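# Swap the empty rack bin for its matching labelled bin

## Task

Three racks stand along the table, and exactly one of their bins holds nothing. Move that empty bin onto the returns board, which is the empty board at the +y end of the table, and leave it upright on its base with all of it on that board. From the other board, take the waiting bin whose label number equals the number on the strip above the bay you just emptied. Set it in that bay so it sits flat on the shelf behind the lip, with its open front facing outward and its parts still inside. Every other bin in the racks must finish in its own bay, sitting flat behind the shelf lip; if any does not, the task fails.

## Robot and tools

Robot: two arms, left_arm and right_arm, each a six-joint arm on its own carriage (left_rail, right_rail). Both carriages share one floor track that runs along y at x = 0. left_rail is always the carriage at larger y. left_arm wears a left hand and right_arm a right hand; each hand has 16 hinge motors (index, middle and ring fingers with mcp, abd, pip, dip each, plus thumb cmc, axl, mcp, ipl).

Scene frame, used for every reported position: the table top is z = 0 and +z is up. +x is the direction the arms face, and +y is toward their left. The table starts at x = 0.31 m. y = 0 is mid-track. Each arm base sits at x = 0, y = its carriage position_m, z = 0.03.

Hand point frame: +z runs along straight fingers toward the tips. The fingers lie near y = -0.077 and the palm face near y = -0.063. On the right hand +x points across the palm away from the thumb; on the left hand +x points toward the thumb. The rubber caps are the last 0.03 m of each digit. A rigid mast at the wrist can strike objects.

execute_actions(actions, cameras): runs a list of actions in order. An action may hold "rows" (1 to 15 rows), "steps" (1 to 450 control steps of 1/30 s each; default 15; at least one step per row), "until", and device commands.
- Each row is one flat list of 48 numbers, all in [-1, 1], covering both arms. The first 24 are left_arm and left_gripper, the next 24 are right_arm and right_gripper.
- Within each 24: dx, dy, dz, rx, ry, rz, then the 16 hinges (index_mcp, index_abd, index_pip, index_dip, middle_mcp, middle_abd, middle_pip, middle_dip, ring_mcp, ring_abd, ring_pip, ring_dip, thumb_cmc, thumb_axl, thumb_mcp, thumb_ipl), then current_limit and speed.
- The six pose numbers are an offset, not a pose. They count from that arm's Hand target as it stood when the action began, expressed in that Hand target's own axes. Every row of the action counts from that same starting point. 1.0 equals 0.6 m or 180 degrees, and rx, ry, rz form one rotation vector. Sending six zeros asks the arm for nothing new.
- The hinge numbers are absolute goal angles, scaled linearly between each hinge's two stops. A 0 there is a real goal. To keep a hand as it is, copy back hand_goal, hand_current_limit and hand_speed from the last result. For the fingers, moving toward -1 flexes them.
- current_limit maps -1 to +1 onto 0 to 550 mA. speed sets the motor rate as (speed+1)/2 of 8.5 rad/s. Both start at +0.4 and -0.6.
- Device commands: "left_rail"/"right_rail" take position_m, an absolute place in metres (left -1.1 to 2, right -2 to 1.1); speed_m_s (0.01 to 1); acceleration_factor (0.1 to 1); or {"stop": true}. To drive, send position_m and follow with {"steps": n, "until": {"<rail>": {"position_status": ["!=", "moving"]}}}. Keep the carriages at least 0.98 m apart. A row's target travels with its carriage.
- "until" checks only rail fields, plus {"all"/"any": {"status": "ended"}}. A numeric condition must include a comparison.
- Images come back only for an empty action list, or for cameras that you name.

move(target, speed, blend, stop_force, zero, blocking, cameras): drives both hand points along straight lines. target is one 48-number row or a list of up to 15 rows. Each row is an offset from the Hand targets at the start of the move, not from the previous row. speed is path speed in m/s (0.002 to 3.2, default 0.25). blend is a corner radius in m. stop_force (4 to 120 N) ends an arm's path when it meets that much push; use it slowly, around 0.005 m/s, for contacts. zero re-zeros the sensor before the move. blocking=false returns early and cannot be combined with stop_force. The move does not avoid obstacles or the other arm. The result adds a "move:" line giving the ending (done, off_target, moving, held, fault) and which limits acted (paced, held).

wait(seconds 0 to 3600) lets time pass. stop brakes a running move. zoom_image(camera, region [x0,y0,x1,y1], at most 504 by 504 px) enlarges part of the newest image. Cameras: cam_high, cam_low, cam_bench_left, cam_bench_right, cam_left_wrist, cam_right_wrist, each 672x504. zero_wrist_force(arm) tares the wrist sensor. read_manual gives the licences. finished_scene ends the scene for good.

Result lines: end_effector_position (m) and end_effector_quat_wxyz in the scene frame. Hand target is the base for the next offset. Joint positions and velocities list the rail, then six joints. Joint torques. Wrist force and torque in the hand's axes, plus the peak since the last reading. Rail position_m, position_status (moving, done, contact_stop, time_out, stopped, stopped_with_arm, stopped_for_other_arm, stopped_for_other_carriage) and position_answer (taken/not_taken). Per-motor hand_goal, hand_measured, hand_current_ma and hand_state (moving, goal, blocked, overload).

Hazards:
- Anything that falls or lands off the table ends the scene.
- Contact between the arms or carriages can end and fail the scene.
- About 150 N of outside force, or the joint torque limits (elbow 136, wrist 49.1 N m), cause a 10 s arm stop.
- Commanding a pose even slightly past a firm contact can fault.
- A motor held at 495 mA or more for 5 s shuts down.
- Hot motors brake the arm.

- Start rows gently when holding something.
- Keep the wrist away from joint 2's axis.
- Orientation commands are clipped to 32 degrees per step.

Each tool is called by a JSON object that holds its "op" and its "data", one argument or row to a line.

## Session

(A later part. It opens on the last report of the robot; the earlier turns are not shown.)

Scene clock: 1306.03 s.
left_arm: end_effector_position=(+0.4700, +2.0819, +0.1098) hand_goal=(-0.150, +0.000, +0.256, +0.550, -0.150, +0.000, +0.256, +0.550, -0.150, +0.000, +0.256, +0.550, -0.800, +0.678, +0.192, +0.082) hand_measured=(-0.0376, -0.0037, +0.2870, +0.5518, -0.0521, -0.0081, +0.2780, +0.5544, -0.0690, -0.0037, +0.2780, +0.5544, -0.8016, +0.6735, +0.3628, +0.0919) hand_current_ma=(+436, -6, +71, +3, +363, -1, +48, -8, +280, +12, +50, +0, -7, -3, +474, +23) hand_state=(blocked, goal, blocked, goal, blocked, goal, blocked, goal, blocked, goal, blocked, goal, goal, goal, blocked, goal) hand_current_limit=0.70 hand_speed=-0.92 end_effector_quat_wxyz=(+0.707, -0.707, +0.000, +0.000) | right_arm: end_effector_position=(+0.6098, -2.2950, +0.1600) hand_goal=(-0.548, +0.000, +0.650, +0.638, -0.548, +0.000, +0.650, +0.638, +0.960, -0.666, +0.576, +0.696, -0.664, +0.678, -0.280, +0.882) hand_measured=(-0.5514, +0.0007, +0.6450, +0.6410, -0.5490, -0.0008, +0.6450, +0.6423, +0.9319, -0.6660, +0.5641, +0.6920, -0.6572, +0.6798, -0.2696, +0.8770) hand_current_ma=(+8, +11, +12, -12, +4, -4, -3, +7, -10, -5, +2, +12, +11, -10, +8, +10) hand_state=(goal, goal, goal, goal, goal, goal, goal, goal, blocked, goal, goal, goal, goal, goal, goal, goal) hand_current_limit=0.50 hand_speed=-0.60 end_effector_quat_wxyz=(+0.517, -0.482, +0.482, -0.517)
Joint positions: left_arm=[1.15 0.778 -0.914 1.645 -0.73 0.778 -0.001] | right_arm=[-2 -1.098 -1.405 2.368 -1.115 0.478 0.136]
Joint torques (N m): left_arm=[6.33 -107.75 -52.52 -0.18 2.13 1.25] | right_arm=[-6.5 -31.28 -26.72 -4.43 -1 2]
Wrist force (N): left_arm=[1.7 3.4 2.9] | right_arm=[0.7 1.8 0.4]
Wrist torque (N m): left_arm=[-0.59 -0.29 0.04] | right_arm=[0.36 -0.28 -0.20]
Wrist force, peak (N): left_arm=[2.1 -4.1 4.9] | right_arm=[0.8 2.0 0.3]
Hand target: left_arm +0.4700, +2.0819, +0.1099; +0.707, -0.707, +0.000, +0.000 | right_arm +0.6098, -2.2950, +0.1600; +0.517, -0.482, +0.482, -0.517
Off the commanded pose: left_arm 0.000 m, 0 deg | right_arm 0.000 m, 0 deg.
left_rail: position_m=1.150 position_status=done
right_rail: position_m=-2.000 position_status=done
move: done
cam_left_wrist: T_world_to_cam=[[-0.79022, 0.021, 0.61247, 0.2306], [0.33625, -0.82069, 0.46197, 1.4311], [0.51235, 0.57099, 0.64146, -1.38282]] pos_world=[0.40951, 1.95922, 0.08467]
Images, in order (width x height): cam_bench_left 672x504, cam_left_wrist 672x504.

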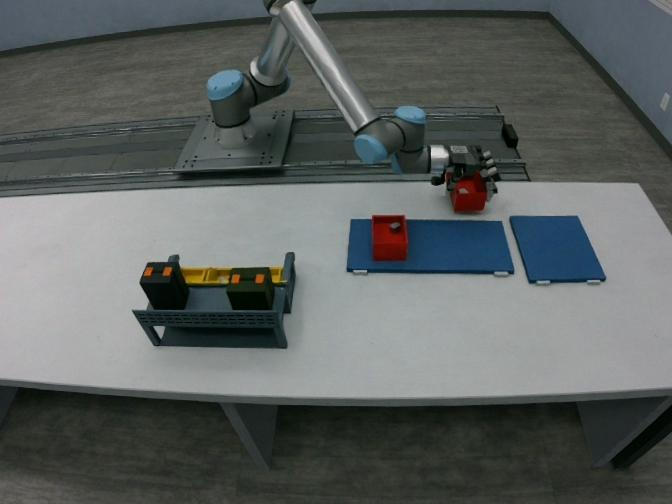

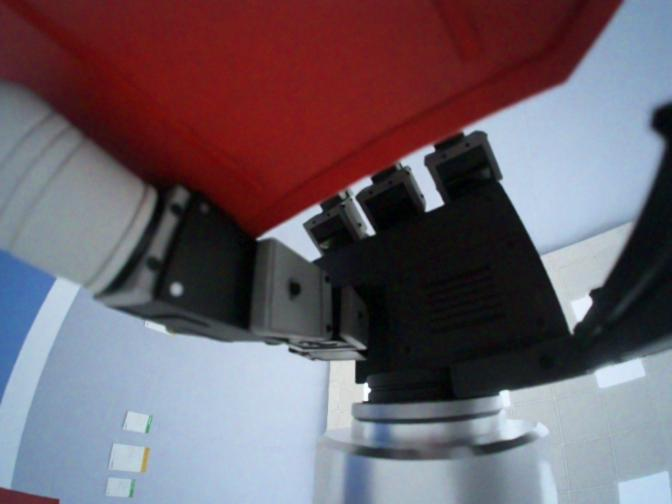

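{"op": "move", "data": {
  "target": [0,-0.12,0,0,0,0,-0.1507,0,0.2555,0.5507,-0.1507,0,0.2555,0.5507,-0.1507,0,0.2555,0.5507,-0.8,0.678,0.191,0.0811,0.7,-0.92,0,-0.10,-0.18,0,0,0,-0.5479,0,0.6496,0.6377,-0.5479,0,0.6496,0.6377,0.959,-0.667,0.5766,0.6957,-0.6643,0.678,-0.2809,0.8811,0.5,-0.6],
  "speed": 0.06
}}

{"op": "execute_actions", "data": {
  "actions": [
    {"left_rail":{"position_m":-0.84,"speed_m_s":0.6,"acceleration_factor":0.25},"steps":240,"until":{"left_rail":{"position_status":["!=","moving"]}}}
  ],
  "cameras": ["cam_left_wrist","cam_high"]
}}

Scene clock: 1508.20 s.
left_arm: end_effector_position=(+0.4700, +2.0820, +0.1819) hand_goal=(-0.150, +0.000, +0.256, +0.550, -0.150, +0.000, +0.256, +0.550, -0.150, +0.000, +0.256, +0.550, -0.800, +0.678, +0.192, +0.082) hand_measured=(-0.0376, -0.0037, +0.2870, +0.5518, -0.0521, -0.0081, +0.2780, +0.5531, -0.0702, -0.0037, +0.2793, +0.5544, -0.8016, +0.6735, +0.3628, +0.0928) hand_current_ma=(+441, -19, +80, -3, +374, +1, +36, -3, +274, +11, +46, -3, -13, -13, +472, +23) hand_state=(blocked, goal, blocked, goal, blocked, goal, blocked, goal, blocked, goal, blocked, goal, goal, goal, blocked, goal) hand_current_limit=0.70 hand_speed=-0.92 end_effector_quat_wxyz=(+0.707, -0.707, +0.000, +0.000) | right_arm: end_effector_position=(+0.4979, -2.2949, +0.2122) hand_goal=(-0.548, +0.000, +0.650, +0.638, -0.548, +0.000, +0.650, +0.638, +0.960, -0.666, +0.576, +0.696, -0.664, +0.678, -0.280, +0.882) hand_measured=(-0.5514, -0.0008, +0.6450, +0.6423, -0.5490, -0.0008, +0.6463, +0.6423, +0.9319, -0.6645, +0.5654, +0.6932, -0.6584, +0.6798, -0.2696, +0.8779) hand_current_ma=(+8, +9, +6, -4, +7, -1, -3, +8, -10, +0, -1, +3, -5, -10, +10, +12) hand_state=(goal, goal, goal, goal, goal, goal, goal, goal, blocked, goal, goal, goal, goal, goal, goal, goal) hand_current_limit=0.50 hand_speed=-0.60 end_effector_quat_wxyz=(+0.517, -0.482, +0.482, -0.517)
Joint positions: left_arm=[1.15 0.778 -0.988 1.616 -0.627 0.778 -0.001] | right_arm=[-2 -1.36 -1.662 2.506 -1.167 0.223 0.315]
Joint torques (N m): left_arm=[12.82 -106.39 -56.15 0.08 2.43 -1.56] | right_arm=[-9.31 -31.84 -24.9 -5.36 -2.29 2.01]
Wrist force (N): left_arm=[1.9 3.3 2.7] | right_arm=[0.7 1.7 0.0]
Wrist torque (N m): left_arm=[-0.61 -0.32 0.06] | right_arm=[0.35 -0.28 -0.20]
Wrist force, peak (N): left_arm=[2.2 4.1 2.7] | right_arm=[0.6 2.2 0.6]
Hand target: left_arm +0.4700, +2.0820, +0.1819; +0.707, -0.707, +0.000, +0.000 | right_arm +0.4978, -2.2949, +0.2122; +0.517, -0.482, +0.482, -0.517
Off the commanded pose: left_arm 0.000 m, 0 deg | right_arm 0.000 m, 0 deg.
left_rail: position_m=1.150 position_status=done
right_rail: position_m=-2.000 position_status=done
move: done

Scene clock: 1513.97 s.
left_arm: end_effector_position=(+0.4700, +0.0920, +0.1819) hand_goal=(-0.150, +0.000, +0.256, +0.550, -0.150, +0.000, +0.256, +0.550, -0.150, +0.000, +0.256, +0.550, -0.800, +0.678, +0.192, +0.082) hand_measured=(-0.0376, -0.0052, +0.2870, +0.5518, -0.0521, -0.0081, +0.2780, +0.5531, -0.0702, -0.0037, +0.2793, +0.5544, -0.8016, +0.6725, +0.3638, +0.0928) hand_current_ma=(+444, -14, +79, +4, +364, -7, +52, -5, +271, +9, +54, -2, -11, -12, +470, +21) hand_state=(blocked, goal, blocked, goal, blocked, goal, blocked, goal, blocked, goal, blocked, goal, goal, goal, blocked, goal) hand_current_limit=0.70 hand_speed=-0.92 end_effector_quat_wxyz=(+0.707, -0.707, +0.000, +0.000) | right_arm: end_effector_position=(+0.4978, -2.2949, +0.2122) hand_goal=(-0.548, +0.000, +0.650, +0.638, -0.548, +0.000, +0.650, +0.638, +0.960, -0.666, +0.576, +0.696, -0.664, +0.678, -0.280, +0.882) hand_measured=(-0.5502, -0.0008, +0.6450, +0.6423, -0.5502, -0.0008, +0.6450, +0.6423, +0.9319, -0.6660, +0.5641, +0.6932, -0.6584, +0.6798, -0.2696, +0.8770) hand_current_ma=(+6, +6, +7, -12, +8, -7, -5, +9, -6, -8, +2, +9, +4, -4, +9, +8) hand_state=(goal, goal, goal, goal, goal, goal, goal, goal, blocked, goal, goal, goal, goal, goal, goal, goal) hand_current_limit=0.50 hand_speed=-0.60 end_effector_quat_wxyz=(+0.517, -0.482, +0.482, -0.517)
Joint positions: left_arm=[-0.84 0.778 -0.988 1.616 -0.627 0.778 -0.001] | right_arm=[-2 -1.36 -1.662 2.506 -1.167 0.223 0.315]
Joint torques (N m): left_arm=[-0.59 -96.17 -27.64 -1.3 1.22 -2.49] | right_arm=[-9.75 -31.16 -24.15 -4.98 -2.36 2.13]
Wrist force (N): left_arm=[2.0 3.6 2.9] | right_arm=[0.9 1.4 -0.2]
Wrist torque (N m): left_arm=[-0.58 -0.33 0.06] | right_arm=[0.32 -0.31 -0.18]
Wrist force, peak (N): left_arm=[2.0 4.1 3.5] | right_arm=[0.9 2.0 0.2]
Hand target: left_arm +0.4700, +0.0920, +0.1819; +0.707, -0.707, +0.000, +0.000 | right_arm +0.4978, -2.2949, +0.2122; +0.517, -0.482, +0.482, -0.517
Off the commanded pose: left_arm 0.000 m, 0 deg | right_arm 0.000 m, 0 deg.
left_rail: position_m=-0.840 speed_m_s=0.60 position_status=done
right_rail: position_m=-2.000 position_status=done
cam_left_wrist: T_world_to_cam=[[-0.79025, 0.02096, 0.61243, 0.22825], [0.33622, -0.82071, 0.46194, -0.23536], [0.51231, 0.57096, 0.64152, -0.29279]] pos_world=[0.40951, -0.03078, 0.15677]
Images, in order (width x height): cam_high 672x504, cam_left_wrist 672x504.

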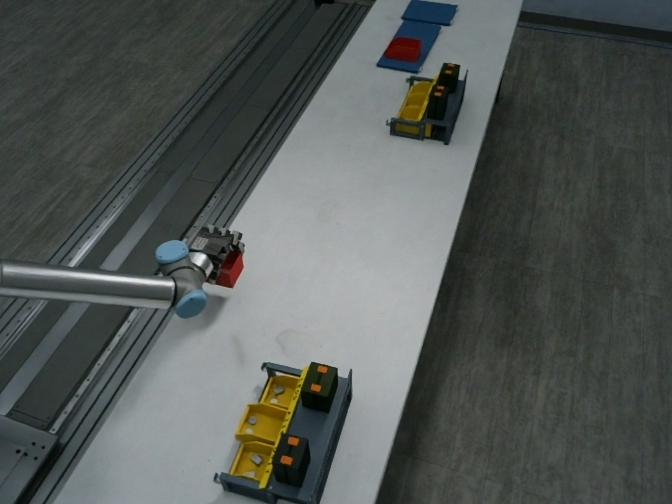

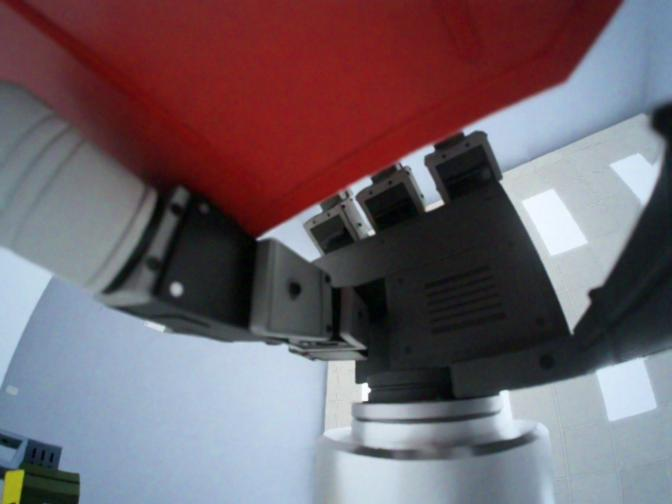

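{"op": "zoom_image", "data": {
  "camera": "cam_high",
  "region": [150, 200, 380, 504]
}}

Scaled by 1.658.

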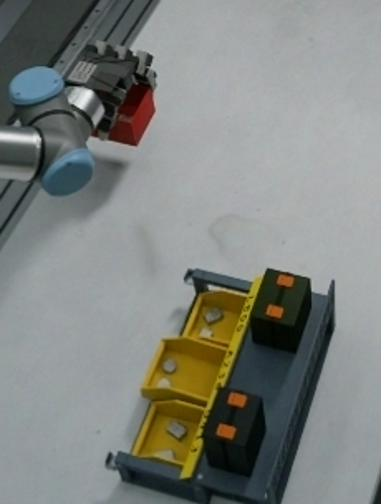

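{"op": "move", "data": {
  "target": [0,0.15,0,0,0,0,-0.1507,0,0.2555,0.5507,-0.1507,0,0.2555,0.5507,-0.1507,0,0.2555,0.5507,-0.8,0.678,0.191,0.0811,0.7,-0.92,0,0,0,0,0,0,-0.5479,0,0.6496,0.6377,-0.5479,0,0.6496,0.6377,0.959,-0.667,0.5766,0.6957,-0.6643,0.678,-0.2809,0.8811,0.5,-0.6],
  "speed": 0.06
}}

{"op": "move", "data": {
  "target": [0,0.0235,0,0,0,0,-0.1507,0,0.2555,0.5507,-0.1507,0,0.2555,0.5507,-0.1507,0,0.2555,0.5507,-0.8,0.678,0.191,0.0811,0.7,-0.92,0,0,0,0,0,0,-0.5479,0,0.6496,0.6377,-0.5479,0,0.6496,0.6377,0.959,-0.667,0.5766,0.6957,-0.6643,0.678,-0.2809,0.8811,0.5,-0.6],
  "speed": 0.015,
  "stop_force": 5,
  "cameras": ["cam_left_wrist"]
}}

Scene clock: 1540.93 s.
left_arm: end_effector_position=(+0.4700, +0.0919, +0.0920) hand_goal=(-0.150, +0.000, +0.256, +0.550, -0.150, +0.000, +0.256, +0.550, -0.150, +0.000, +0.256, +0.550, -0.800, +0.678, +0.192, +0.082) hand_measured=(-0.0376, -0.0037, +0.2870, +0.5518, -0.0521, -0.0081, +0.2780, +0.5531, -0.0702, -0.0037, +0.2793, +0.5544, -0.8028, +0.6735, +0.3628, +0.0928) hand_current_ma=(+448, -10, +71, +4, +367, +1, +44, +3, +281, +15, +56, +10, -11, -2, +473, +23) hand_state=(blocked, goal, blocked, goal, blocked, goal, blocked, goal, blocked, goal, blocked, goal, goal, goal, blocked, goal) hand_current_limit=0.70 hand_speed=-0.92 end_effector_quat_wxyz=(+0.707, -0.707, +0.000, +0.000) | right_arm: end_effector_position=(+0.4978, -2.2949, +0.2122) hand_goal=(-0.548, +0.000, +0.650, +0.638, -0.548, +0.000, +0.650, +0.638, +0.960, -0.666, +0.576, +0.696, -0.664, +0.678, -0.280, +0.882) hand_measured=(-0.5502, -0.0008, +0.6437, +0.6423, -0.5502, -0.0008, +0.6463, +0.6423, +0.9319, -0.6645, +0.5641, +0.6932, -0.6584, +0.6798, -0.2696, +0.8779) hand_current_ma=(+10, +7, +8, -9, +7, -8, -4, +2, -15, -11, +4, +1, +2, -8, +6, +7) hand_state=(goal, goal, goal, goal, goal, goal, goal, goal, blocked, goal, goal, goal, goal, goal, goal, goal) hand_current_limit=0.50 hand_speed=-0.60 end_effector_quat_wxyz=(+0.517, -0.482, +0.482, -0.517)
Joint positions: left_arm=[-0.84 0.778 -0.895 1.649 -0.754 0.778 -0.001] | right_arm=[-2 -1.36 -1.662 2.506 -1.167 0.223 0.315]
Joint torques (N m): left_arm=[0 -82.57 -22.84 -5.24 -1.21 1.51] | right_arm=[-10.95 -32.18 -25.07 -5.13 -2.11 2.2]
Wrist force (N): left_arm=[1.8 3.7 2.7] | right_arm=[0.9 1.3 0.1]
Wrist torque (N m): left_arm=[-0.53 -0.31 0.05] | right_arm=[0.29 -0.31 -0.18]
Wrist force, peak (N): left_arm=[1.4 4.3 2.9] | right_arm=[0.6 2.1 0.1]
Hand target: left_arm +0.4700, +0.0919, +0.0919; +0.707, -0.707, +0.000, +0.000 | right_arm +0.4978, -2.2949, +0.2122; +0.517, -0.482, +0.482, -0.517
Off the commanded pose: left_arm 0.000 m, 0 deg | right_arm 0.000 m, 0 deg.
left_rail: position_m=-0.840 speed_m_s=0.60 position_status=done
right_rail: position_m=-2.000 position_status=done
move: done

Scene clock: 1542.93 s.
left_arm: end_effector_position=(+0.4700, +0.0919, +0.0804) hand_goal=(-0.150, +0.000, +0.256, +0.550, -0.150, +0.000, +0.256, +0.550, -0.150, +0.000, +0.256, +0.550, -0.800, +0.678, +0.192, +0.082) hand_measured=(-0.0376, -0.0066, +0.2870, +0.5531, -0.0509, -0.0081, +0.2793, +0.5531, -0.0702, -0.0052, +0.2806, +0.5544, -0.8041, +0.6735, +0.3628, +0.0928) hand_current_ma=(+441, -10, +80, -2, +365, -2, +49, -2, +279, +1, +57, +0, -15, -6, +480, +32) hand_state=(blocked, goal, blocked, goal, blocked, goal, blocked, goal, blocked, goal, blocked, goal, goal, goal, blocked, goal) hand_current_limit=0.70 hand_speed=-0.92 end_effector_quat_wxyz=(+0.707, -0.707, +0.000, +0.000) | right_arm: end_effector_position=(+0.4978, -2.2949, +0.2122) hand_goal=(-0.548, +0.000, +0.650, +0.638, -0.548, +0.000, +0.650, +0.638, +0.960, -0.666, +0.576, +0.696, -0.664, +0.678, -0.280, +0.882) hand_measured=(-0.5502, -0.0008, +0.6450, +0.6423, -0.5502, -0.0008, +0.6450, +0.6423, +0.9319, -0.6645, +0.5654, +0.6932, -0.6584, +0.6788, -0.2696, +0.8770) hand_current_ma=(+9, +12, +1, -11, +2, -8, -7, +7, -10, -8, -8, +2, +5, -4, +8, +12) hand_state=(goal, goal, goal, goal, goal, goal, goal, goal, blocked, goal, goal, goal, goal, goal, goal, goal) hand_current_limit=0.50 hand_speed=-0.60 end_effector_quat_wxyz=(+0.517, -0.482, +0.482, -0.517)
Joint positions: left_arm=[-0.84 0.778 -0.881 1.652 -0.77 0.778 -0.001] | right_arm=[-2 -1.36 -1.662 2.506 -1.167 0.223 0.315]
Joint torques (N m): left_arm=[3.88 -109.88 -48.88 0.12 0.43 2.29] | right_arm=[-9.55 -32.91 -24.74 -4.86 -2.23 2.21]
Wrist force (N): left_arm=[1.9 3.6 2.8] | right_arm=[0.5 1.5 0.0]
Wrist torque (N m): left_arm=[-0.55 -0.31 0.06] | right_arm=[0.32 -0.25 -0.21]
Wrist force, peak (N): left_arm=[2.8 -7.5 1.8] | right_arm=[1.0 1.9 0.2]
Hand target: left_arm +0.4700, +0.0919, +0.0804; +0.707, -0.707, +0.000, +0.000 (not the last commanded pose) | right_arm +0.4978, -2.2949, +0.2122; +0.517, -0.482, +0.482, -0.517
Off the commanded pose: left_arm 0.003 m, 0 deg | right_arm 0.000 m, 0 deg.
left_rail: position_m=-0.840 speed_m_s=0.60 position_status=done
right_rail: position_m=-2.000 position_status=done
move: contact (left_arm)
cam_left_wrist: T_world_to_cam=[[-0.79024, 0.02105, 0.61244, 0.29041], [0.3362, -0.82068, 0.462, -0.18855], [0.51234, 0.571, 0.64146, -0.22763]] pos_world=[0.40951, -0.03088, 0.05527]

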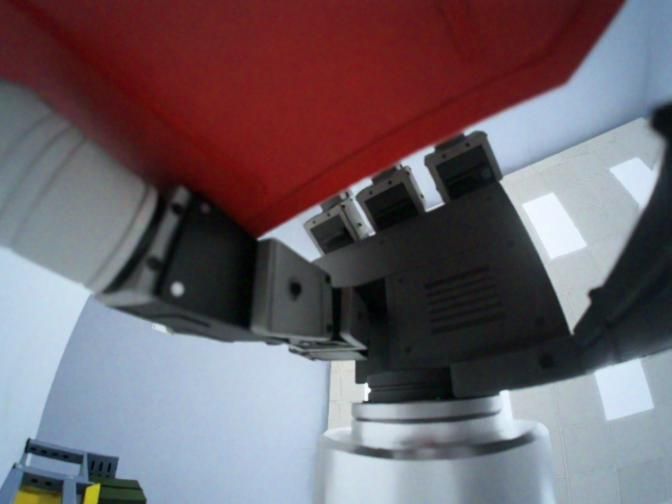

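{"op": "move", "data": {
  "target": [0,0.0018,0,0,0,0,-0.1507,0,0.2555,0.5507,-0.1507,0,0.2555,0.5507,-0.1507,0,0.2555,0.5507,-0.8,0.678,0.191,0.0811,0.7,-0.92,0,0,0,0,0,0,-0.5479,0,0.6496,0.6377,-0.5479,0,0.6496,0.6377,0.959,-0.667,0.5766,0.6957,-0.6643,0.678,-0.2809,0.8811,0.5,-0.6],
  "speed": 0.01
}}

{"op": "move", "data": {
  "target": [0,0,0,0,0,0,0.15,0,0.4307,0.3768,0.15,0,0.4307,0.3768,0.15,0,0.4307,0.3768,-0.8,0.678,0.539,0.0811,0.5,-0.92,0,0,0,0,0,0,-0.5479,0,0.6496,0.6377,-0.5479,0,0.6496,0.6377,0.959,-0.667,0.5766,0.6957,-0.6643,0.678,-0.2809,0.8811,0.5,-0.6],
  "cameras": ["cam_left_wrist","cam_high"]
}}

{"op": "zoom_image", "data": {
  "camera": "cam_high",
  "region": [150, 180, 350, 330]
}}

Scene clock: 1558.70 s.
left_arm: end_effector_position=(+0.4701, +0.0920, +0.0796) hand_goal=(-0.150, +0.000, +0.256, +0.550, -0.150, +0.000, +0.256, +0.550, -0.150, +0.000, +0.256, +0.550, -0.800, +0.678, +0.192, +0.082) hand_measured=(-0.0389, -0.0052, +0.2857, +0.5467, -0.0521, -0.0066, +0.2767, +0.5480, -0.0702, -0.0037, +0.2806, +0.5544, -0.8066, +0.6735, +0.3638, +0.0909) hand_current_ma=(+432, -6, +78, -18, +363, +1, +49, -14, +281, +7, +55, +5, -20, +2, +472, +21) hand_state=(blocked, goal, blocked, goal, blocked, goal, blocked, goal, blocked, goal, blocked, goal, goal, goal, blocked, goal) hand_current_limit=0.70 hand_speed=-0.92 end_effector_quat_wxyz=(+0.707, -0.707, +0.000, +0.000) | right_arm: end_effector_position=(+0.4978, -2.2949, +0.2122) hand_goal=(-0.548, +0.000, +0.650, +0.638, -0.548, +0.000, +0.650, +0.638, +0.960, -0.666, +0.576, +0.696, -0.664, +0.678, -0.280, +0.882) hand_measured=(-0.5502, +0.0007, +0.6450, +0.6423, -0.5502, -0.0008, +0.6463, +0.6423, +0.9319, -0.6645, +0.5654, +0.6932, -0.6584, +0.6798, -0.2686, +0.8770) hand_current_ma=(+7, +9, +0, -12, +10, -4, -4, +7, -19, -13, -1, +5, +7, -7, +5, +6) hand_state=(goal, goal, goal, goal, goal, goal, goal, goal, blocked, goal, goal, goal, goal, goal, goal, goal) hand_current_limit=0.50 hand_speed=-0.60 end_effector_quat_wxyz=(+0.517, -0.482, +0.482, -0.517)
Joint positions: left_arm=[-0.84 0.778 -0.88 1.652 -0.771 0.778 -0.001] | right_arm=[-2 -1.36 -1.662 2.506 -1.167 0.223 0.315]
Joint torques (N m): left_arm=[2.8 -72.57 -21.13 -3.17 0.49 1.27] | right_arm=[-10.28 -31.83 -24.73 -4.64 -2.15 2.03]
Wrist force (N): left_arm=[2.3 -9.6 0.5] | right_arm=[1.2 1.4 0.1]
Wrist torque (N m): left_arm=[-1.25 -0.46 0.21] | right_arm=[0.30 -0.34 -0.15]
Wrist force, peak (N): left_arm=[2.3 -9.9 0.5] | right_arm=[0.9 2.0 0.2]
Hand target: left_arm +0.4700, +0.0919, +0.0794; +0.707, -0.707, +0.000, +0.000 | right_arm +0.4978, -2.2949, +0.2122; +0.517, -0.482, +0.482, -0.517
Off the commanded pose: left_arm 0.000 m, 0 deg | right_arm 0.000 m, 0 deg.
left_rail: position_m=-0.840 speed_m_s=0.60 position_status=done
right_rail: position_m=-2.000 position_status=done
move: done

Scene clock: 1560.13 s.
left_arm: end_effector_position=(+0.4700, +0.0919, +0.0793) hand_goal=(+0.150, +0.000, +0.430, +0.376, +0.150, +0.000, +0.430, +0.376, +0.150, +0.000, +0.430, +0.376, -0.800, +0.678, +0.540, +0.082) hand_measured=(+0.1300, -0.0037, +0.4256, +0.3785, +0.1312, -0.0066, +0.4243, +0.3785, +0.1336, -0.0037, +0.4256, +0.3798, -0.8016, +0.6746, +0.5360, +0.0814) hand_current_ma=(-45, -10, -4, +0, -49, -3, -17, -1, -44, +1, -15, +2, -8, -5, -1, -4) hand_state=(blocked, goal, goal, goal, goal, goal, goal, goal, goal, goal, goal, goal, goal, goal, goal, goal) hand_current_limit=0.50 hand_speed=-0.92 end_effector_quat_wxyz=(+0.707, -0.707, +0.000, +0.000) | right_arm: end_effector_position=(+0.4978, -2.2949, +0.2122) hand_goal=(-0.548, +0.000, +0.650, +0.638, -0.548, +0.000, +0.650, +0.638, +0.960, -0.666, +0.576, +0.696, -0.664, +0.678, -0.280, +0.882) hand_measured=(-0.5502, -0.0008, +0.6450, +0.6423, -0.5490, -0.0008, +0.6450, +0.6436, +0.9319, -0.6660, +0.5641, +0.6920, -0.6584, +0.6798, -0.2696, +0.8770) hand_current_ma=(+4, +8, +8, -7, +11, -5, -5, +4, -16, -11, +3, +10, -3, -11, +9, +10) hand_state=(goal, goal, goal, goal, goal, goal, goal, goal, blocked, goal, goal, goal, goal, goal, goal, goal) hand_current_limit=0.50 hand_speed=-0.60 end_effector_quat_wxyz=(+0.517, -0.482, +0.482, -0.517)
Joint positions: left_arm=[-0.84 0.778 -0.88 1.652 -0.771 0.778 -0.001] | right_arm=[-2 -1.36 -1.662 2.506 -1.167 0.223 0.315]
Joint torques (N m): left_arm=[2.96 -99.85 -22.32 -3.4 0.16 0.88] | right_arm=[-9.69 -31.66 -25.19 -4.77 -2.16 2.03]
Wrist force (N): left_arm=[1.7 -1.0 2.6] | right_arm=[0.6 1.4 -0.2]
Wrist torque (N m): left_arm=[-0.85 -0.30 0.14] | right_arm=[0.32 -0.27 -0.21]
Wrist force, peak (N): left_arm=[2.3 -9.4 0.3] | right_arm=[1.2 1.9 0.2]
Hand target: left_arm +0.4700, +0.0919, +0.0794; +0.707, -0.707, +0.000, +0.000 | right_arm +0.4978, -2.2949, +0.2122; +0.517, -0.482, +0.482, -0.517
Off the commanded pose: left_arm 0.000 m, 0 deg | right_arm 0.000 m, 0 deg.
left_rail: position_m=-0.840 speed_m_s=0.60 position_status=done
right_rail: position_m=-2.000 position_status=done
move: done
cam_left_wrist: T_world_to_cam=[[-0.79022, 0.021, 0.61247, 0.29101], [0.33625, -0.82069, 0.46197, -0.18802], [0.51235, 0.57099, 0.64146, -0.22705]] pos_world=[0.40951, -0.03078, 0.05427]
Images, in order (width x height): cam_high 672x504, cam_left_wrist 672x504.

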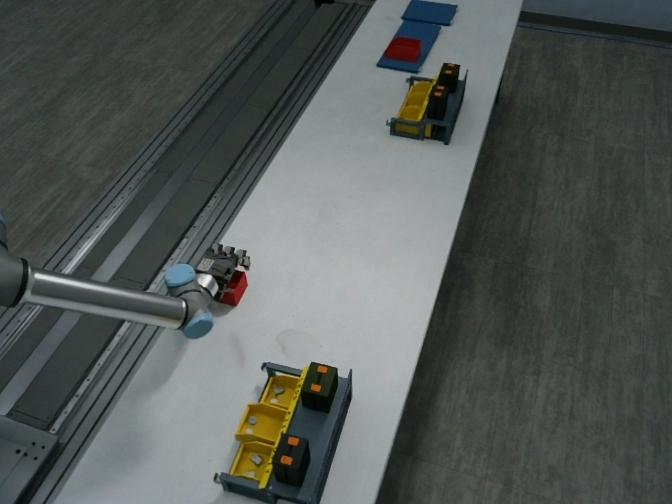

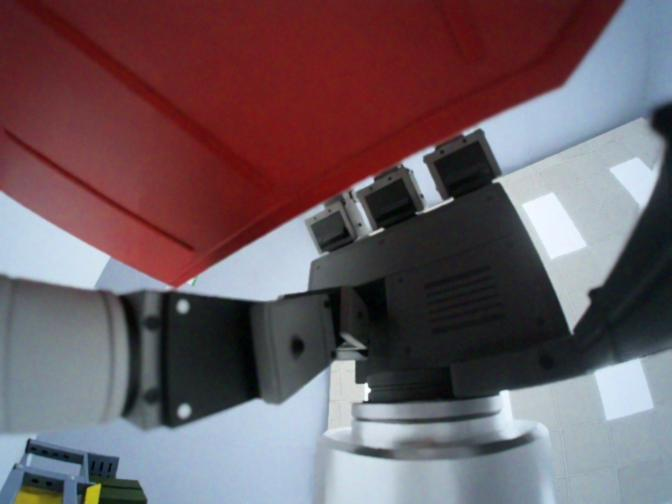

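Scaled by 2.520.

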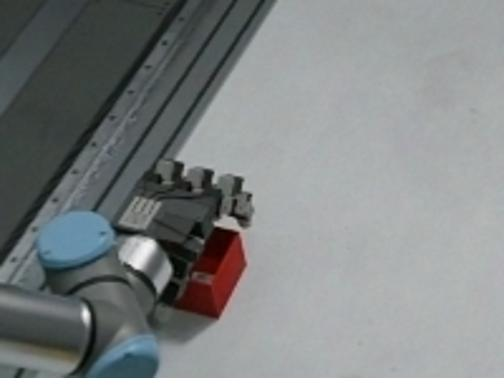

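{"op": "move", "data": {
  "target": [0,-0.3,0,0,0,0,0.15,0,0.4307,0.3768,0.15,0,0.4307,0.3768,0.15,0,0.4307,0.3768,-0.8,0.678,0.539,0.0811,0.5,-0.92,0,0,0,0,0,0,-0.5479,0,0.6496,0.6377,-0.5479,0,0.6496,0.6377,0.959,-0.667,0.5766,0.6957,-0.6643,0.678,-0.2809,0.8811,0.5,-0.6],
  "speed": 0.12,
  "cameras": ["cam_left_wrist","cam_high"]
}}

{"op": "zoom_image", "data": {
  "camera": "cam_high",
  "region": [150, 180, 350, 330]
}}

{"op": "zoom_image", "data": {
  "camera": "cam_left_wrist",
  "region": [0, 0, 400, 504]
}}

Scene clock: 1577.33 s.
left_arm: end_effector_position=(+0.4700, +0.0920, +0.2593) hand_goal=(+0.150, +0.000, +0.430, +0.376, +0.150, +0.000, +0.430, +0.376, +0.150, +0.000, +0.430, +0.376, -0.800, +0.678, +0.540, +0.082) hand_measured=(+0.1300, -0.0037, +0.4256, +0.3785, +0.1300, -0.0066, +0.4268, +0.3785, +0.1324, -0.0052, +0.4256, +0.3785, -0.8003, +0.6746, +0.5350, +0.0805) hand_current_ma=(-56, -12, -7, -5, -58, +8, -8, -8, -49, +4, -11, -5, -8, -1, -7, -4) hand_state=(goal, goal, goal, goal, goal, goal, goal, goal, goal, goal, goal, goal, goal, goal, goal, goal) hand_current_limit=0.50 hand_speed=-0.92 end_effector_quat_wxyz=(+0.707, -0.707, +0.000, +0.000) | right_arm: end_effector_position=(+0.4978, -2.2949, +0.2122) hand_goal=(-0.548, +0.000, +0.650, +0.638, -0.548, +0.000, +0.650, +0.638, +0.960, -0.666, +0.576, +0.696, -0.664, +0.678, -0.280, +0.882) hand_measured=(-0.5502, -0.0008, +0.6450, +0.6423, -0.5502, -0.0008, +0.6450, +0.6410, +0.9319, -0.6660, +0.5641, +0.6932, -0.6584, +0.6798, -0.2696, +0.8779) hand_current_ma=(+8, +12, +4, -7, +4, -1, -10, +6, -18, -16, +2, +12, +6, -10, +13, +1) hand_state=(goal, goal, goal, goal, goal, goal, goal, goal, blocked, goal, goal, goal, goal, goal, goal, goal) hand_current_limit=0.50 hand_speed=-0.60 end_effector_quat_wxyz=(+0.517, -0.482, +0.482, -0.517)
Joint positions: left_arm=[-0.84 0.778 -1.056 1.568 -0.511 0.778 -0.001] | right_arm=[-2 -1.36 -1.662 2.506 -1.167 0.223 0.315]
Joint torques (N m): left_arm=[7.16 -97.46 -54.69 0.18 -0.18 -3.26] | right_arm=[-8.63 -31.8 -25.4 -4.75 -1.9 2.13]
Wrist force (N): left_arm=[1.9 -0.6 2.9] | right_arm=[0.9 1.5 0.1]
Wrist torque (N m): left_arm=[-0.84 -0.30 0.09] | right_arm=[0.32 -0.32 -0.17]
Wrist force, peak (N): left_arm=[1.8 -1.9 3.0] | right_arm=[0.9 2.1 0.3]
Hand target: left_arm +0.4700, +0.0920, +0.2594; +0.707, -0.707, +0.000, +0.000 | right_arm +0.4978, -2.2949, +0.2122; +0.517, -0.482, +0.482, -0.517
Off the commanded pose: left_arm 0.000 m, 0 deg | right_arm 0.000 m, 0 deg.
left_rail: position_m=-0.840 speed_m_s=0.60 position_status=done
right_rail: position_m=-2.000 position_status=done
move: done
cam_left_wrist: T_world_to_cam=[[-0.79024, 0.02106, 0.61243, 0.18084], [0.33619, -0.82068, 0.46202, -0.27104], [0.51234, 0.571, 0.64146, -0.3425]] pos_world=[0.40951, -0.03068, 0.23417]
Images, in order (width x height): cam_high 672x504, cam_left_wrist 672x504.

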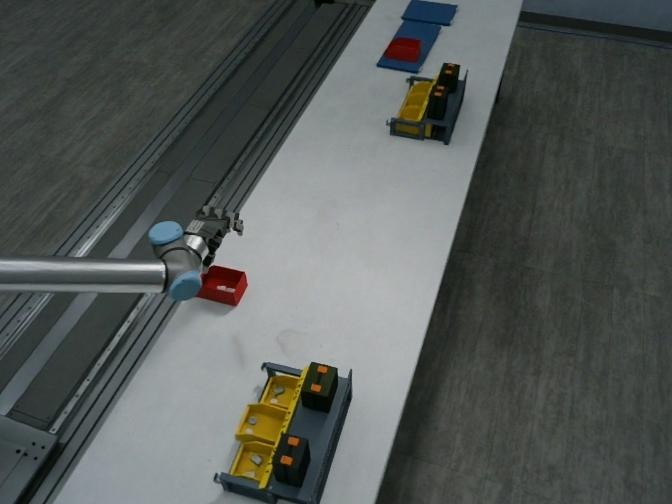

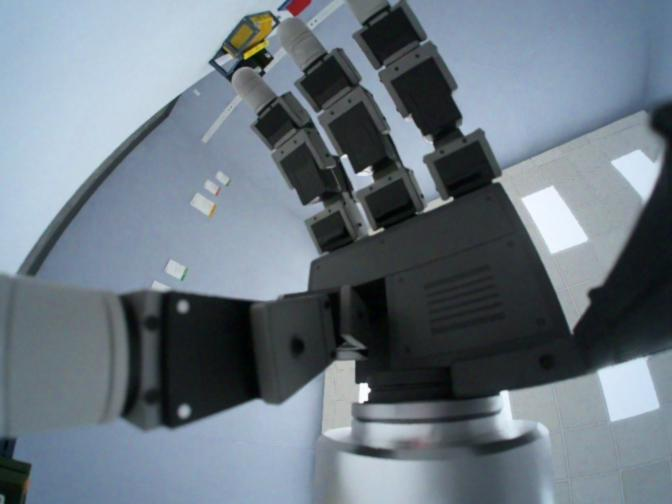

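Scaled by 2.520.

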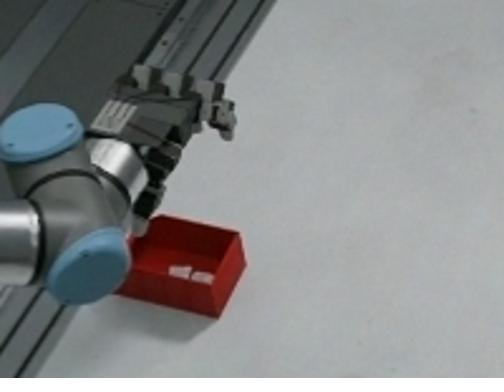

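Scaled by 1.000.

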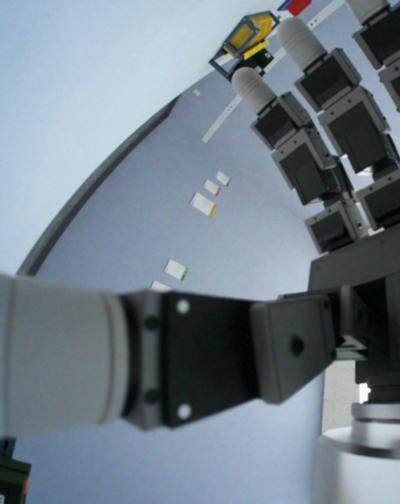

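{"op": "move", "data": {
  "target": [
    [0,-0.101,-0.4867,-0.5,0,0,0.754,0,0.576,0.696,0.754,0,0.576,0.696,0.754,0,0.576,0.696,0.714,0.678,0.226,0.168,0.4,-0.6,0,0,0,0,0,0,-0.5479,0,0.6496,0.6377,-0.5479,0,0.6496,0.6377,0.959,-0.667,0.5766,0.6957,-0.6643,0.678,-0.2809,0.8811,0.5,-0.6],
    [0.0833,0.099,-0.9033,-0.5,0,0,0.754,0,0.576,0.696,0.754,0,0.576,0.696,0.754,0,0.576,0.696,0.714,0.678,0.226,0.168,0.4,-0.6,0,0,0,0,0,0,-0.5479,0,0.6496,0.6377,-0.5479,0,0.6496,0.6377,0.959,-0.667,0.5766,0.6957,-0.6643,0.678,-0.2809,0.8811,0.5,-0.6]
  ],
  "speed": 0.25,
  "cameras": ["cam_left_wrist","cam_high"]
}}

{"op": "zoom_image", "data": {
  "camera": "cam_left_wrist",
  "region": [0, 0, 300, 300]
}}

{"op": "zoom_image", "data": {
  "camera": "cam_high",
  "region": [150, 180, 350, 330]
}}

Scene clock: 1606.00 s.
left_arm: end_effector_position=(+0.5200, -0.4499, +0.2003) hand_goal=(+0.754, +0.000, +0.576, +0.696, +0.754, +0.000, +0.576, +0.696, +0.754, +0.000, +0.576, +0.696, +0.714, +0.678, +0.226, +0.168) hand_measured=(+0.7498, -0.0037, +0.5731, +0.6971, +0.7498, -0.0052, +0.5731, +0.6958, +0.7498, -0.0037, +0.5731, +0.6958, +0.7117, +0.6767, +0.2242, +0.1672) hand_current_ma=(-3, -13, +2, -1, -15, +0, -15, -5, -2, +7, -7, -3, -10, +2, -3, -13) hand_state=(goal, goal, goal, goal, goal, goal, goal, goal, goal, goal, goal, goal, goal, goal, goal, goal) hand_current_limit=0.40 hand_speed=-0.60 end_effector_quat_wxyz=(+0.000, +1.000, +0.000, +0.000) | right_arm: end_effector_position=(+0.4978, -2.2949, +0.2122) hand_goal=(-0.548, +0.000, +0.650, +0.638, -0.548, +0.000, +0.650, +0.638, +0.960, -0.666, +0.576, +0.696, -0.664, +0.678, -0.280, +0.882) hand_measured=(-0.5502, -0.0008, +0.6450, +0.6423, -0.5502, +0.0007, +0.6463, +0.6423, +0.9319, -0.6660, +0.5654, +0.6920, -0.6584, +0.6798, -0.2696, +0.8779) hand_current_ma=(+7, +5, +6, -4, +2, -3, -5, +5, -13, -8, -6, +5, +3, -14, +10, +6) hand_state=(goal, goal, goal, goal, goal, goal, goal, goal, blocked, goal, goal, goal, goal, goal, goal, goal) hand_current_limit=0.50 hand_speed=-0.60 end_effector_quat_wxyz=(+0.517, -0.482, +0.482, -0.517)
Joint positions: left_arm=[-0.84 0.507 -1.062 1.613 1.02 1.571 -1.064] | right_arm=[-2 -1.36 -1.662 2.506 -1.167 0.223 0.315]
Joint torques (N m): left_arm=[-12.24 -90.63 -21.22 1.09 -2.35 -2.98] | right_arm=[-7.15 -30.03 -25.46 -4.75 -2.16 2.18]
Wrist force (N): left_arm=[2.2 -1.2 2.7] | right_arm=[0.9 1.7 0.4]
Wrist torque (N m): left_arm=[-0.37 -0.22 0.32] | right_arm=[0.31 -0.32 -0.17]
Wrist force, peak (N): left_arm=[2.9 0.7 3.7] | right_arm=[1.1 1.8 0.4]
Hand target: left_arm +0.5200, -0.4500, +0.2002; +0.000, +1.000, +0.000, +0.000 | right_arm +0.4978, -2.2949, +0.2122; +0.517, -0.482, +0.482, -0.517
Off the commanded pose: left_arm 0.000 m, 0 deg | right_arm 0.000 m, 0 deg.
left_rail: position_m=-0.840 speed_m_s=0.60 position_status=done
right_rail: position_m=-2.000 position_status=done
move: done
cam_left_wrist: T_world_to_cam=[[-0.7902, 0.61249, -0.02111, 0.66087], [0.33613, 0.46194, 0.82075, -0.2001], [0.51245, 0.64146, -0.5709, 0.25363]] pos_world=[0.45951, -0.47503, 0.32298]
Images, in order (width x height): cam_high 672x504, cam_left_wrist 672x504.

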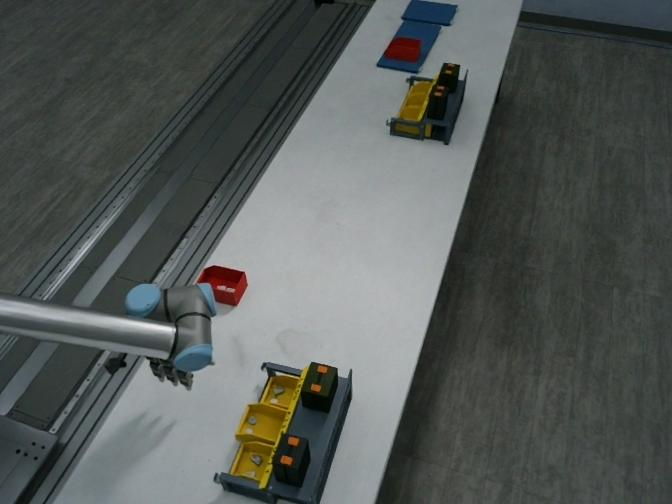

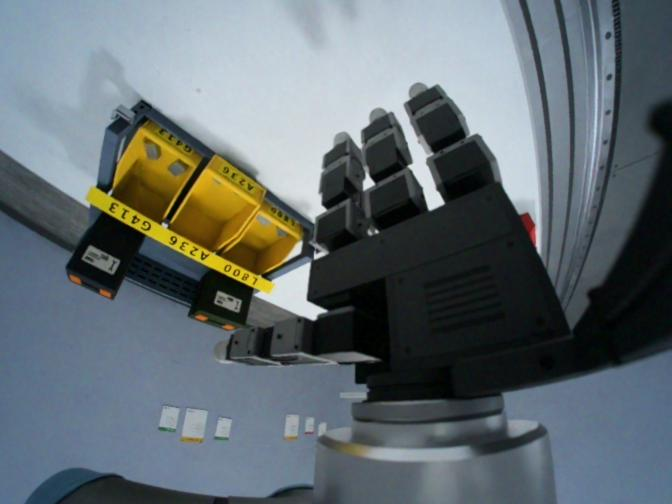

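Scaled by 1.680 from the camera's image (finer frame: 960x720).

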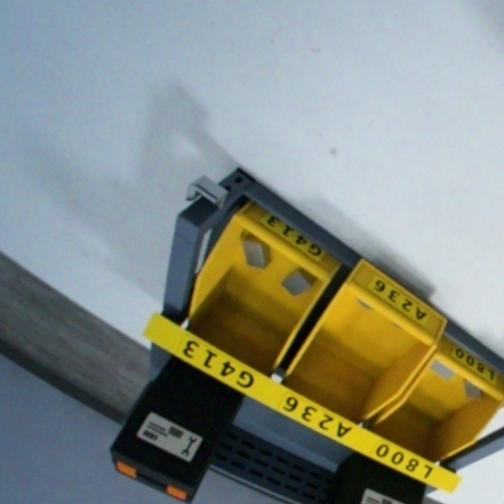

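Scaled by 2.520.

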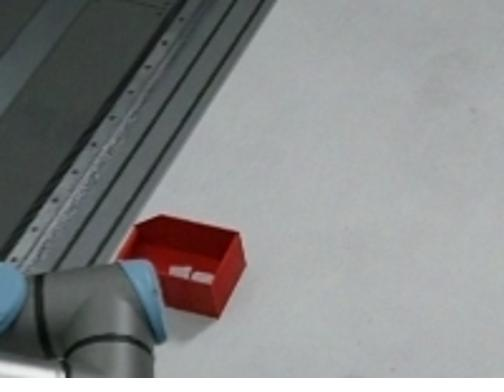

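{"op": "move", "data": {
  "target": [-0.1,0,-0.2,0,0,0,0.754,0,0.576,0.696,0.754,0,0.576,0.696,0.754,0,0.576,0.696,0.714,0.678,0.226,0.168,0.4,-0.6,0,-0.15,0.01,0,0,0,-0.6164,0,0.6788,0.8696,-0.6164,0,0.6788,0.8696,0.959,0,0.5766,0.6957,-0.6643,0.678,-0.2022,0.6216,0.5,-0.6],
  "speed": 0.2
}}

{"op": "execute_actions", "data": {
  "actions": [
    {"left_rail":{"position_m":1.7,"speed_m_s":1.0,"acceleration_factor":0.6},"steps":30},
    {"right_rail":{"position_m":0.29,"speed_m_s":0.8,"acceleration_factor":0.5},"steps":300,"until":{"all":{"status":"ended"}}}
  ],
  "cameras": ["cam_right_wrist","cam_high"]
}}

Scene clock: 1710.93 s.
left_arm: end_effector_position=(+0.4600, -0.4500, +0.3202) hand_goal=(+0.754, +0.000, +0.576, +0.696, +0.754, +0.000, +0.576, +0.696, +0.754, +0.000, +0.576, +0.696, +0.714, +0.678, +0.226, +0.168) hand_measured=(+0.7498, +0.0007, +0.5731, +0.6971, +0.7498, -0.0037, +0.5731, +0.6958, +0.7498, -0.0008, +0.5718, +0.6958, +0.7117, +0.6756, +0.2232, +0.1672) hand_current_ma=(-14, -13, -5, +3, -17, +0, -12, +2, -14, +8, -2, -1, -9, +2, -1, -4) hand_state=(goal, goal, goal, goal, goal, goal, goal, goal, goal, goal, goal, goal, goal, goal, goal, goal) hand_current_limit=0.40 hand_speed=-0.60 end_effector_quat_wxyz=(+0.000, +1.000, +0.000, +0.000) | right_arm: end_effector_position=(+0.4975, -2.2949, +0.3024) hand_goal=(-0.616, +0.000, +0.678, +0.870, -0.616, +0.000, +0.678, +0.870, +0.960, +0.000, +0.576, +0.696, -0.664, +0.678, -0.202, +0.622) hand_measured=(-0.6177, +0.0007, +0.6719, +0.8678, -0.6165, +0.0007, +0.6732, +0.8691, +0.9319, -0.0008, +0.5641, +0.6932, -0.6584, +0.6798, -0.1984, +0.6235) hand_current_ma=(+12, +5, +6, -15, +5, -1, -5, +6, -17, -15, +0, +9, +2, -5, +7, +12) hand_state=(goal, goal, goal, goal, goal, goal, goal, goal, blocked, goal, goal, goal, goal, goal, goal, goal) hand_current_limit=0.50 hand_speed=-0.60 end_effector_quat_wxyz=(+0.517, -0.482, +0.482, -0.517)
Joint positions: left_arm=[-0.84 0.554 -1.215 1.607 1.179 1.571 -1.017] | right_arm=[-2 -1.361 -1.817 2.414 -0.922 0.222 0.317]
Joint torques (N m): left_arm=[14.64 -82.81 -52.57 6.54 -2.33 2.82] | right_arm=[11.22 -18.42 -47.54 1.83 3.26 -1.57]
Wrist force (N): left_arm=[2.0 -1.0 3.1] | right_arm=[0.5 1.7 0.1]
Wrist torque (N m): left_arm=[-0.39 -0.18 0.03] | right_arm=[0.37 -0.25 -0.05]
Wrist force, peak (N): left_arm=[3.1 -0.9 4.2] | right_arm=[0.5 2.6 0.0]
Hand target: left_arm +0.4600, -0.4500, +0.3202; +0.000, +1.000, +0.000, +0.000 | right_arm +0.4975, -2.2949, +0.3024; +0.517, -0.482, +0.482, -0.517
Off the commanded pose: left_arm 0.000 m, 0 deg | right_arm 0.000 m, 0 deg.
left_rail: position_m=-0.840 speed_m_s=0.60 position_status=done
right_rail: position_m=-2.000 position_status=done
move: done

Scene clock: 1716.53 s.
left_arm: end_effector_position=(+0.4600, +2.0900, +0.3202) hand_goal=(+0.754, +0.000, +0.576, +0.696, +0.754, +0.000, +0.576, +0.696, +0.754, +0.000, +0.576, +0.696, +0.714, +0.678, +0.226, +0.168) hand_measured=(+0.7486, -0.0008, +0.5731, +0.6958, +0.7498, -0.0037, +0.5744, +0.6971, +0.7511, -0.0008, +0.5718, +0.6958, +0.7142, +0.6756, +0.2232, +0.1681) hand_current_ma=(-11, -12, -13, -4, -16, +1, -15, +2, -19, +7, -8, -13, -4, +3, +6, -9) hand_state=(goal, goal, goal, goal, goal, goal, goal, goal, goal, goal, goal, goal, goal, goal, goal, goal) hand_current_limit=0.40 hand_speed=-0.60 end_effector_quat_wxyz=(+0.000, +1.000, +0.000, +0.000) | right_arm: end_effector_position=(+0.4975, -0.0051, +0.3024) hand_goal=(-0.616, +0.000, +0.678, +0.870, -0.616, +0.000, +0.678, +0.870, +0.960, +0.000, +0.576, +0.696, -0.664, +0.678, -0.202, +0.622) hand_measured=(-0.6177, +0.0007, +0.6706, +0.8691, -0.6177, +0.0021, +0.6719, +0.8691, +0.9319, -0.0008, +0.5641, +0.6932, -0.6597, +0.6798, -0.1984, +0.6235) hand_current_ma=(+10, +8, +6, -9, +7, -8, -8, +3, -13, -9, +0, +3, -3, -21, +0, +14) hand_state=(goal, goal, goal, goal, goal, goal, goal, goal, blocked, goal, goal, goal, goal, goal, goal, goal) hand_current_limit=0.50 hand_speed=-0.60 end_effector_quat_wxyz=(+0.517, -0.482, +0.482, -0.517) end_effector_velocity=(+0.000, +0.002, -0.001) end_effector_angular_velocity=(+0.002, +0.001, +0.001)
Joint positions: left_arm=[1.7 0.554 -1.215 1.607 1.179 1.571 -1.017] | right_arm=[0.29 -1.361 -1.817 2.414 -0.921 0.222 0.316]
Joint velocities: left_arm=[within noise] | right_arm=[0.001 0 0 0.002 0 -0.001 0]
Joint torques (N m): left_arm=[-3.49 -82.92 -44.48 2.35 -0.94 2.63] | right_arm=[5.51 -4.02 -37.47 0.15 -1.42 -1.25]
Wrist force (N): left_arm=[1.9 -1.0 3.1] | right_arm=[0.8 1.5 -0.2]
Wrist torque (N m): left_arm=[-0.38 -0.17 0.03] | right_arm=[0.38 -0.29 -0.02]
Wrist force, peak (N): left_arm=[2.0 -2.2 3.2] | right_arm=[1.8 1.5 -0.2]
Hand target: left_arm +0.4600, +2.0900, +0.3202; +0.000, +1.000, +0.000, +0.000 | right_arm +0.4975, -0.0051, +0.3024; +0.517, -0.482, +0.482, -0.517
Off the commanded pose: left_arm 0.000 m, 0 deg | right_arm 0.000 m, 0 deg.
left_rail: position_m=1.700 position_status=done
right_rail: position_m=0.290 speed_m_s=0.80 position_status=done
cam_right_wrist: T_world_to_cam=[[0.03361, 0.79628, -0.60399, 0.20333], [-0.84007, 0.3499, 0.41456, 0.22245], [0.54144, 0.49346, 0.68069, -0.35116]] pos_world=[0.37017, -0.06646, 0.26962]
Images, in order (width x height): cam_high 672x504, cam_right_wrist 672x504.

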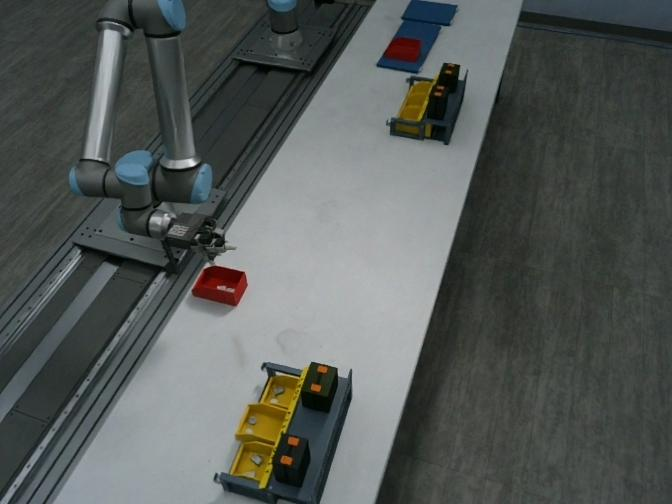

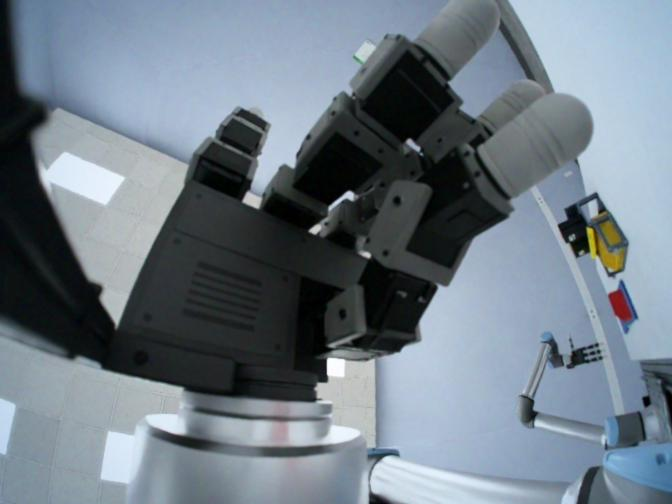

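{"op": "move", "data": {
  "target": [
    [0,0,0,0,0,0,0.754,0,0.576,0.696,0.754,0,0.576,0.696,0.754,0,0.576,0.696,0.714,0.678,0.226,0.168,0.4,-0.6,0.4915,0.0102,0.087,-0.018,0.4774,-0.0168,-0.6164,0,0.6788,0.8696,-0.6164,0,0.6788,0.8696,0.959,0,0.5766,0.6957,-0.6643,0.678,-0.2022,0.6216,0.5,-0.6],
    [0,0,0,0,0,0,0.754,0,0.576,0.696,0.754,0,0.576,0.696,0.754,0,0.576,0.696,0.714,0.678,0.226,0.168,0.4,-0.6,0.7423,0.1343,0.4308,-0.018,0.4774,-0.0168,-0.6164,0,0.6788,0.8696,-0.6164,0,0.6788,0.8696,0.959,0,0.5766,0.6957,-0.6643,0.678,-0.2022,0.6216,0.5,-0.6]
  ],
  "speed": 0.2,
  "cameras": ["cam_right_wrist","cam_high","cam_low"]
}}

{"op": "zoom_image", "data": {
  "camera": "cam_high",
  "region": [150, 280, 380, 504]
}}

{"op": "zoom_image", "data": {
  "camera": "cam_right_wrist",
  "region": [372, 0, 672, 300]
}}

Scene clock: 1750.67 s.
left_arm: end_effector_position=(+0.4600, +2.0900, +0.3202) hand_goal=(+0.754, +0.000, +0.576, +0.696, +0.754, +0.000, +0.576, +0.696, +0.754, +0.000, +0.576, +0.696, +0.714, +0.678, +0.226, +0.168) hand_measured=(+0.7498, -0.0008, +0.5731, +0.6971, +0.7498, -0.0037, +0.5731, +0.6958, +0.7511, -0.0008, +0.5731, +0.6958, +0.7129, +0.6756, +0.2232, +0.1672) hand_current_ma=(-8, -16, -5, +3, -14, +3, -12, -3, -13, +11, +2, +0, -11, -6, -6, -8) hand_state=(goal, goal, goal, goal, goal, goal, goal, goal, goal, goal, goal, goal, goal, goal, goal, goal) hand_current_limit=0.40 hand_speed=-0.60 end_effector_quat_wxyz=(+0.000, +1.000, +0.000, +0.000) | right_arm: end_effector_position=(+0.7605, -0.4506, +0.2401) hand_goal=(-0.616, +0.000, +0.678, +0.870, -0.616, +0.000, +0.678, +0.870, +0.960, +0.000, +0.576, +0.696, -0.664, +0.678, -0.202, +0.622) hand_measured=(-0.6117, +0.0051, +0.6719, +0.8678, -0.6153, +0.0051, +0.6719, +0.8678, +0.9307, -0.0008, +0.5654, +0.6932, -0.6597, +0.6798, -0.1994, +0.6235) hand_current_ma=(+10, +1, +7, -9, +10, -4, -9, +9, -10, -9, -1, +7, +3, -6, +4, +12) hand_state=(goal, goal, goal, goal, goal, goal, goal, goal, blocked, goal, goal, goal, goal, goal, goal, goal) hand_current_limit=0.50 hand_speed=-0.60 end_effector_quat_wxyz=(+0.024, -0.025, +0.707, -0.707)
Joint positions: left_arm=[1.7 0.554 -1.215 1.607 1.179 1.571 -1.017] | right_arm=[0.29 -0.803 -0.958 1.444 -0.486 2.269 0]
Joint torques (N m): left_arm=[-2.06 -80.69 -31.88 2.06 2.06 2.62] | right_arm=[15.06 -82.55 -49.85 1.97 3.84 2.37]
Wrist force (N): left_arm=[2.0 -1.2 3.2] | right_arm=[0.6 1.5 -0.1]
Wrist torque (N m): left_arm=[-0.42 -0.18 0.03] | right_arm=[0.35 -0.33 -0.21]
Wrist force, peak (N): left_arm=[1.8 -1.3 3.5] | right_arm=[0.9 2.4 0.3]
Hand target: left_arm +0.4600, +2.0900, +0.3202; +0.000, +1.000, +0.000, +0.000 | right_arm +0.7606, -0.4507, +0.2401; +0.024, -0.025, +0.707, -0.707
Off the commanded pose: left_arm 0.000 m, 0 deg | right_arm 0.000 m, 0 deg.
left_rail: position_m=1.700 position_status=done
right_rail: position_m=0.290 speed_m_s=0.80 position_status=done
move: done
cam_right_wrist: T_world_to_cam=[[0.79354, 0.06477, -0.60506, -0.39569], [0.29221, 0.83161, 0.47226, -0.03281], [0.53376, -0.55157, 0.64099, -0.68686]] pos_world=[0.69021, -0.32594, 0.21635]
Images, in order (width x height): cam_high 672x504, cam_low 672x504, cam_right_wrist 672x504.

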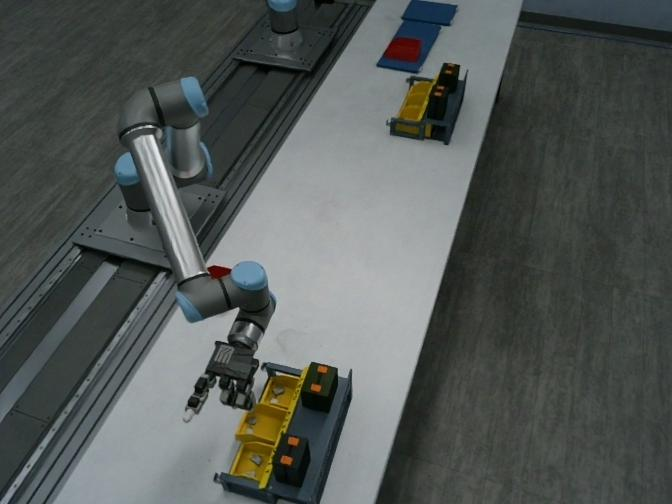

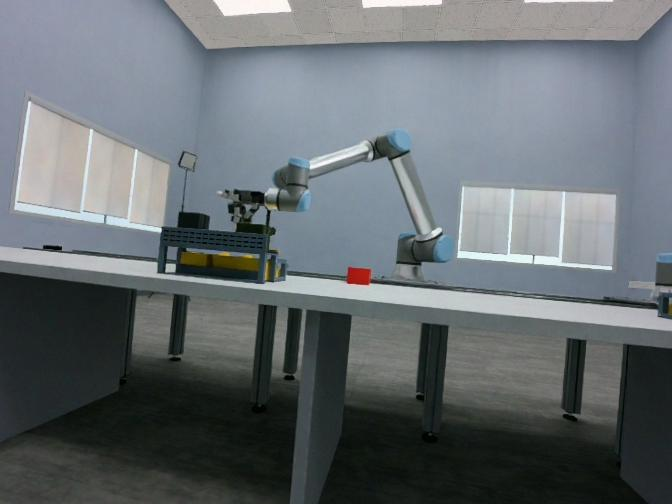

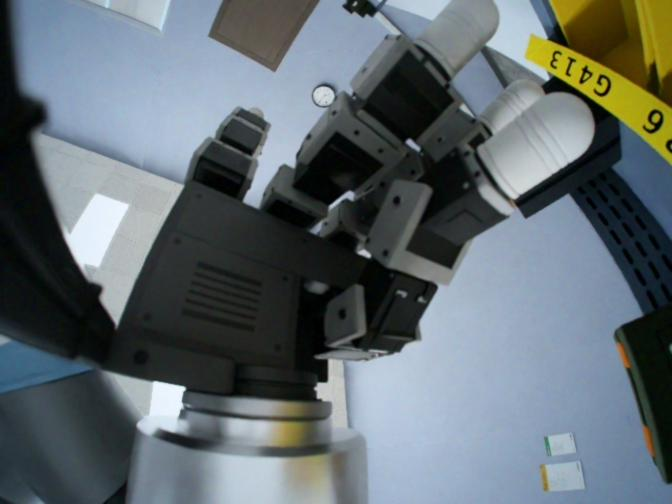

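Scaled by 2.191.

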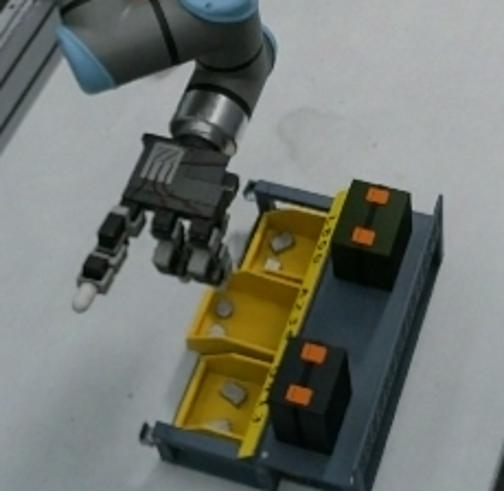

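Scaled by 1.680 from the camera's image (finer frame: 960x720).

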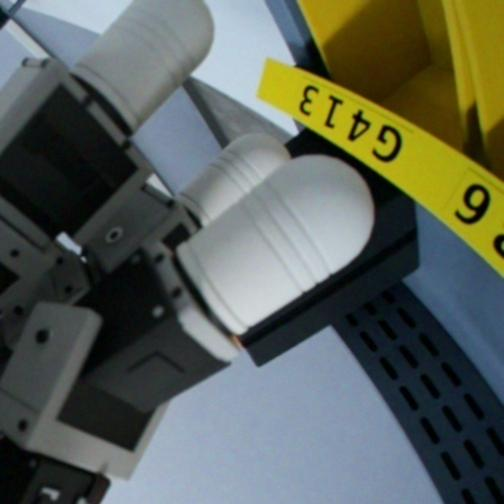

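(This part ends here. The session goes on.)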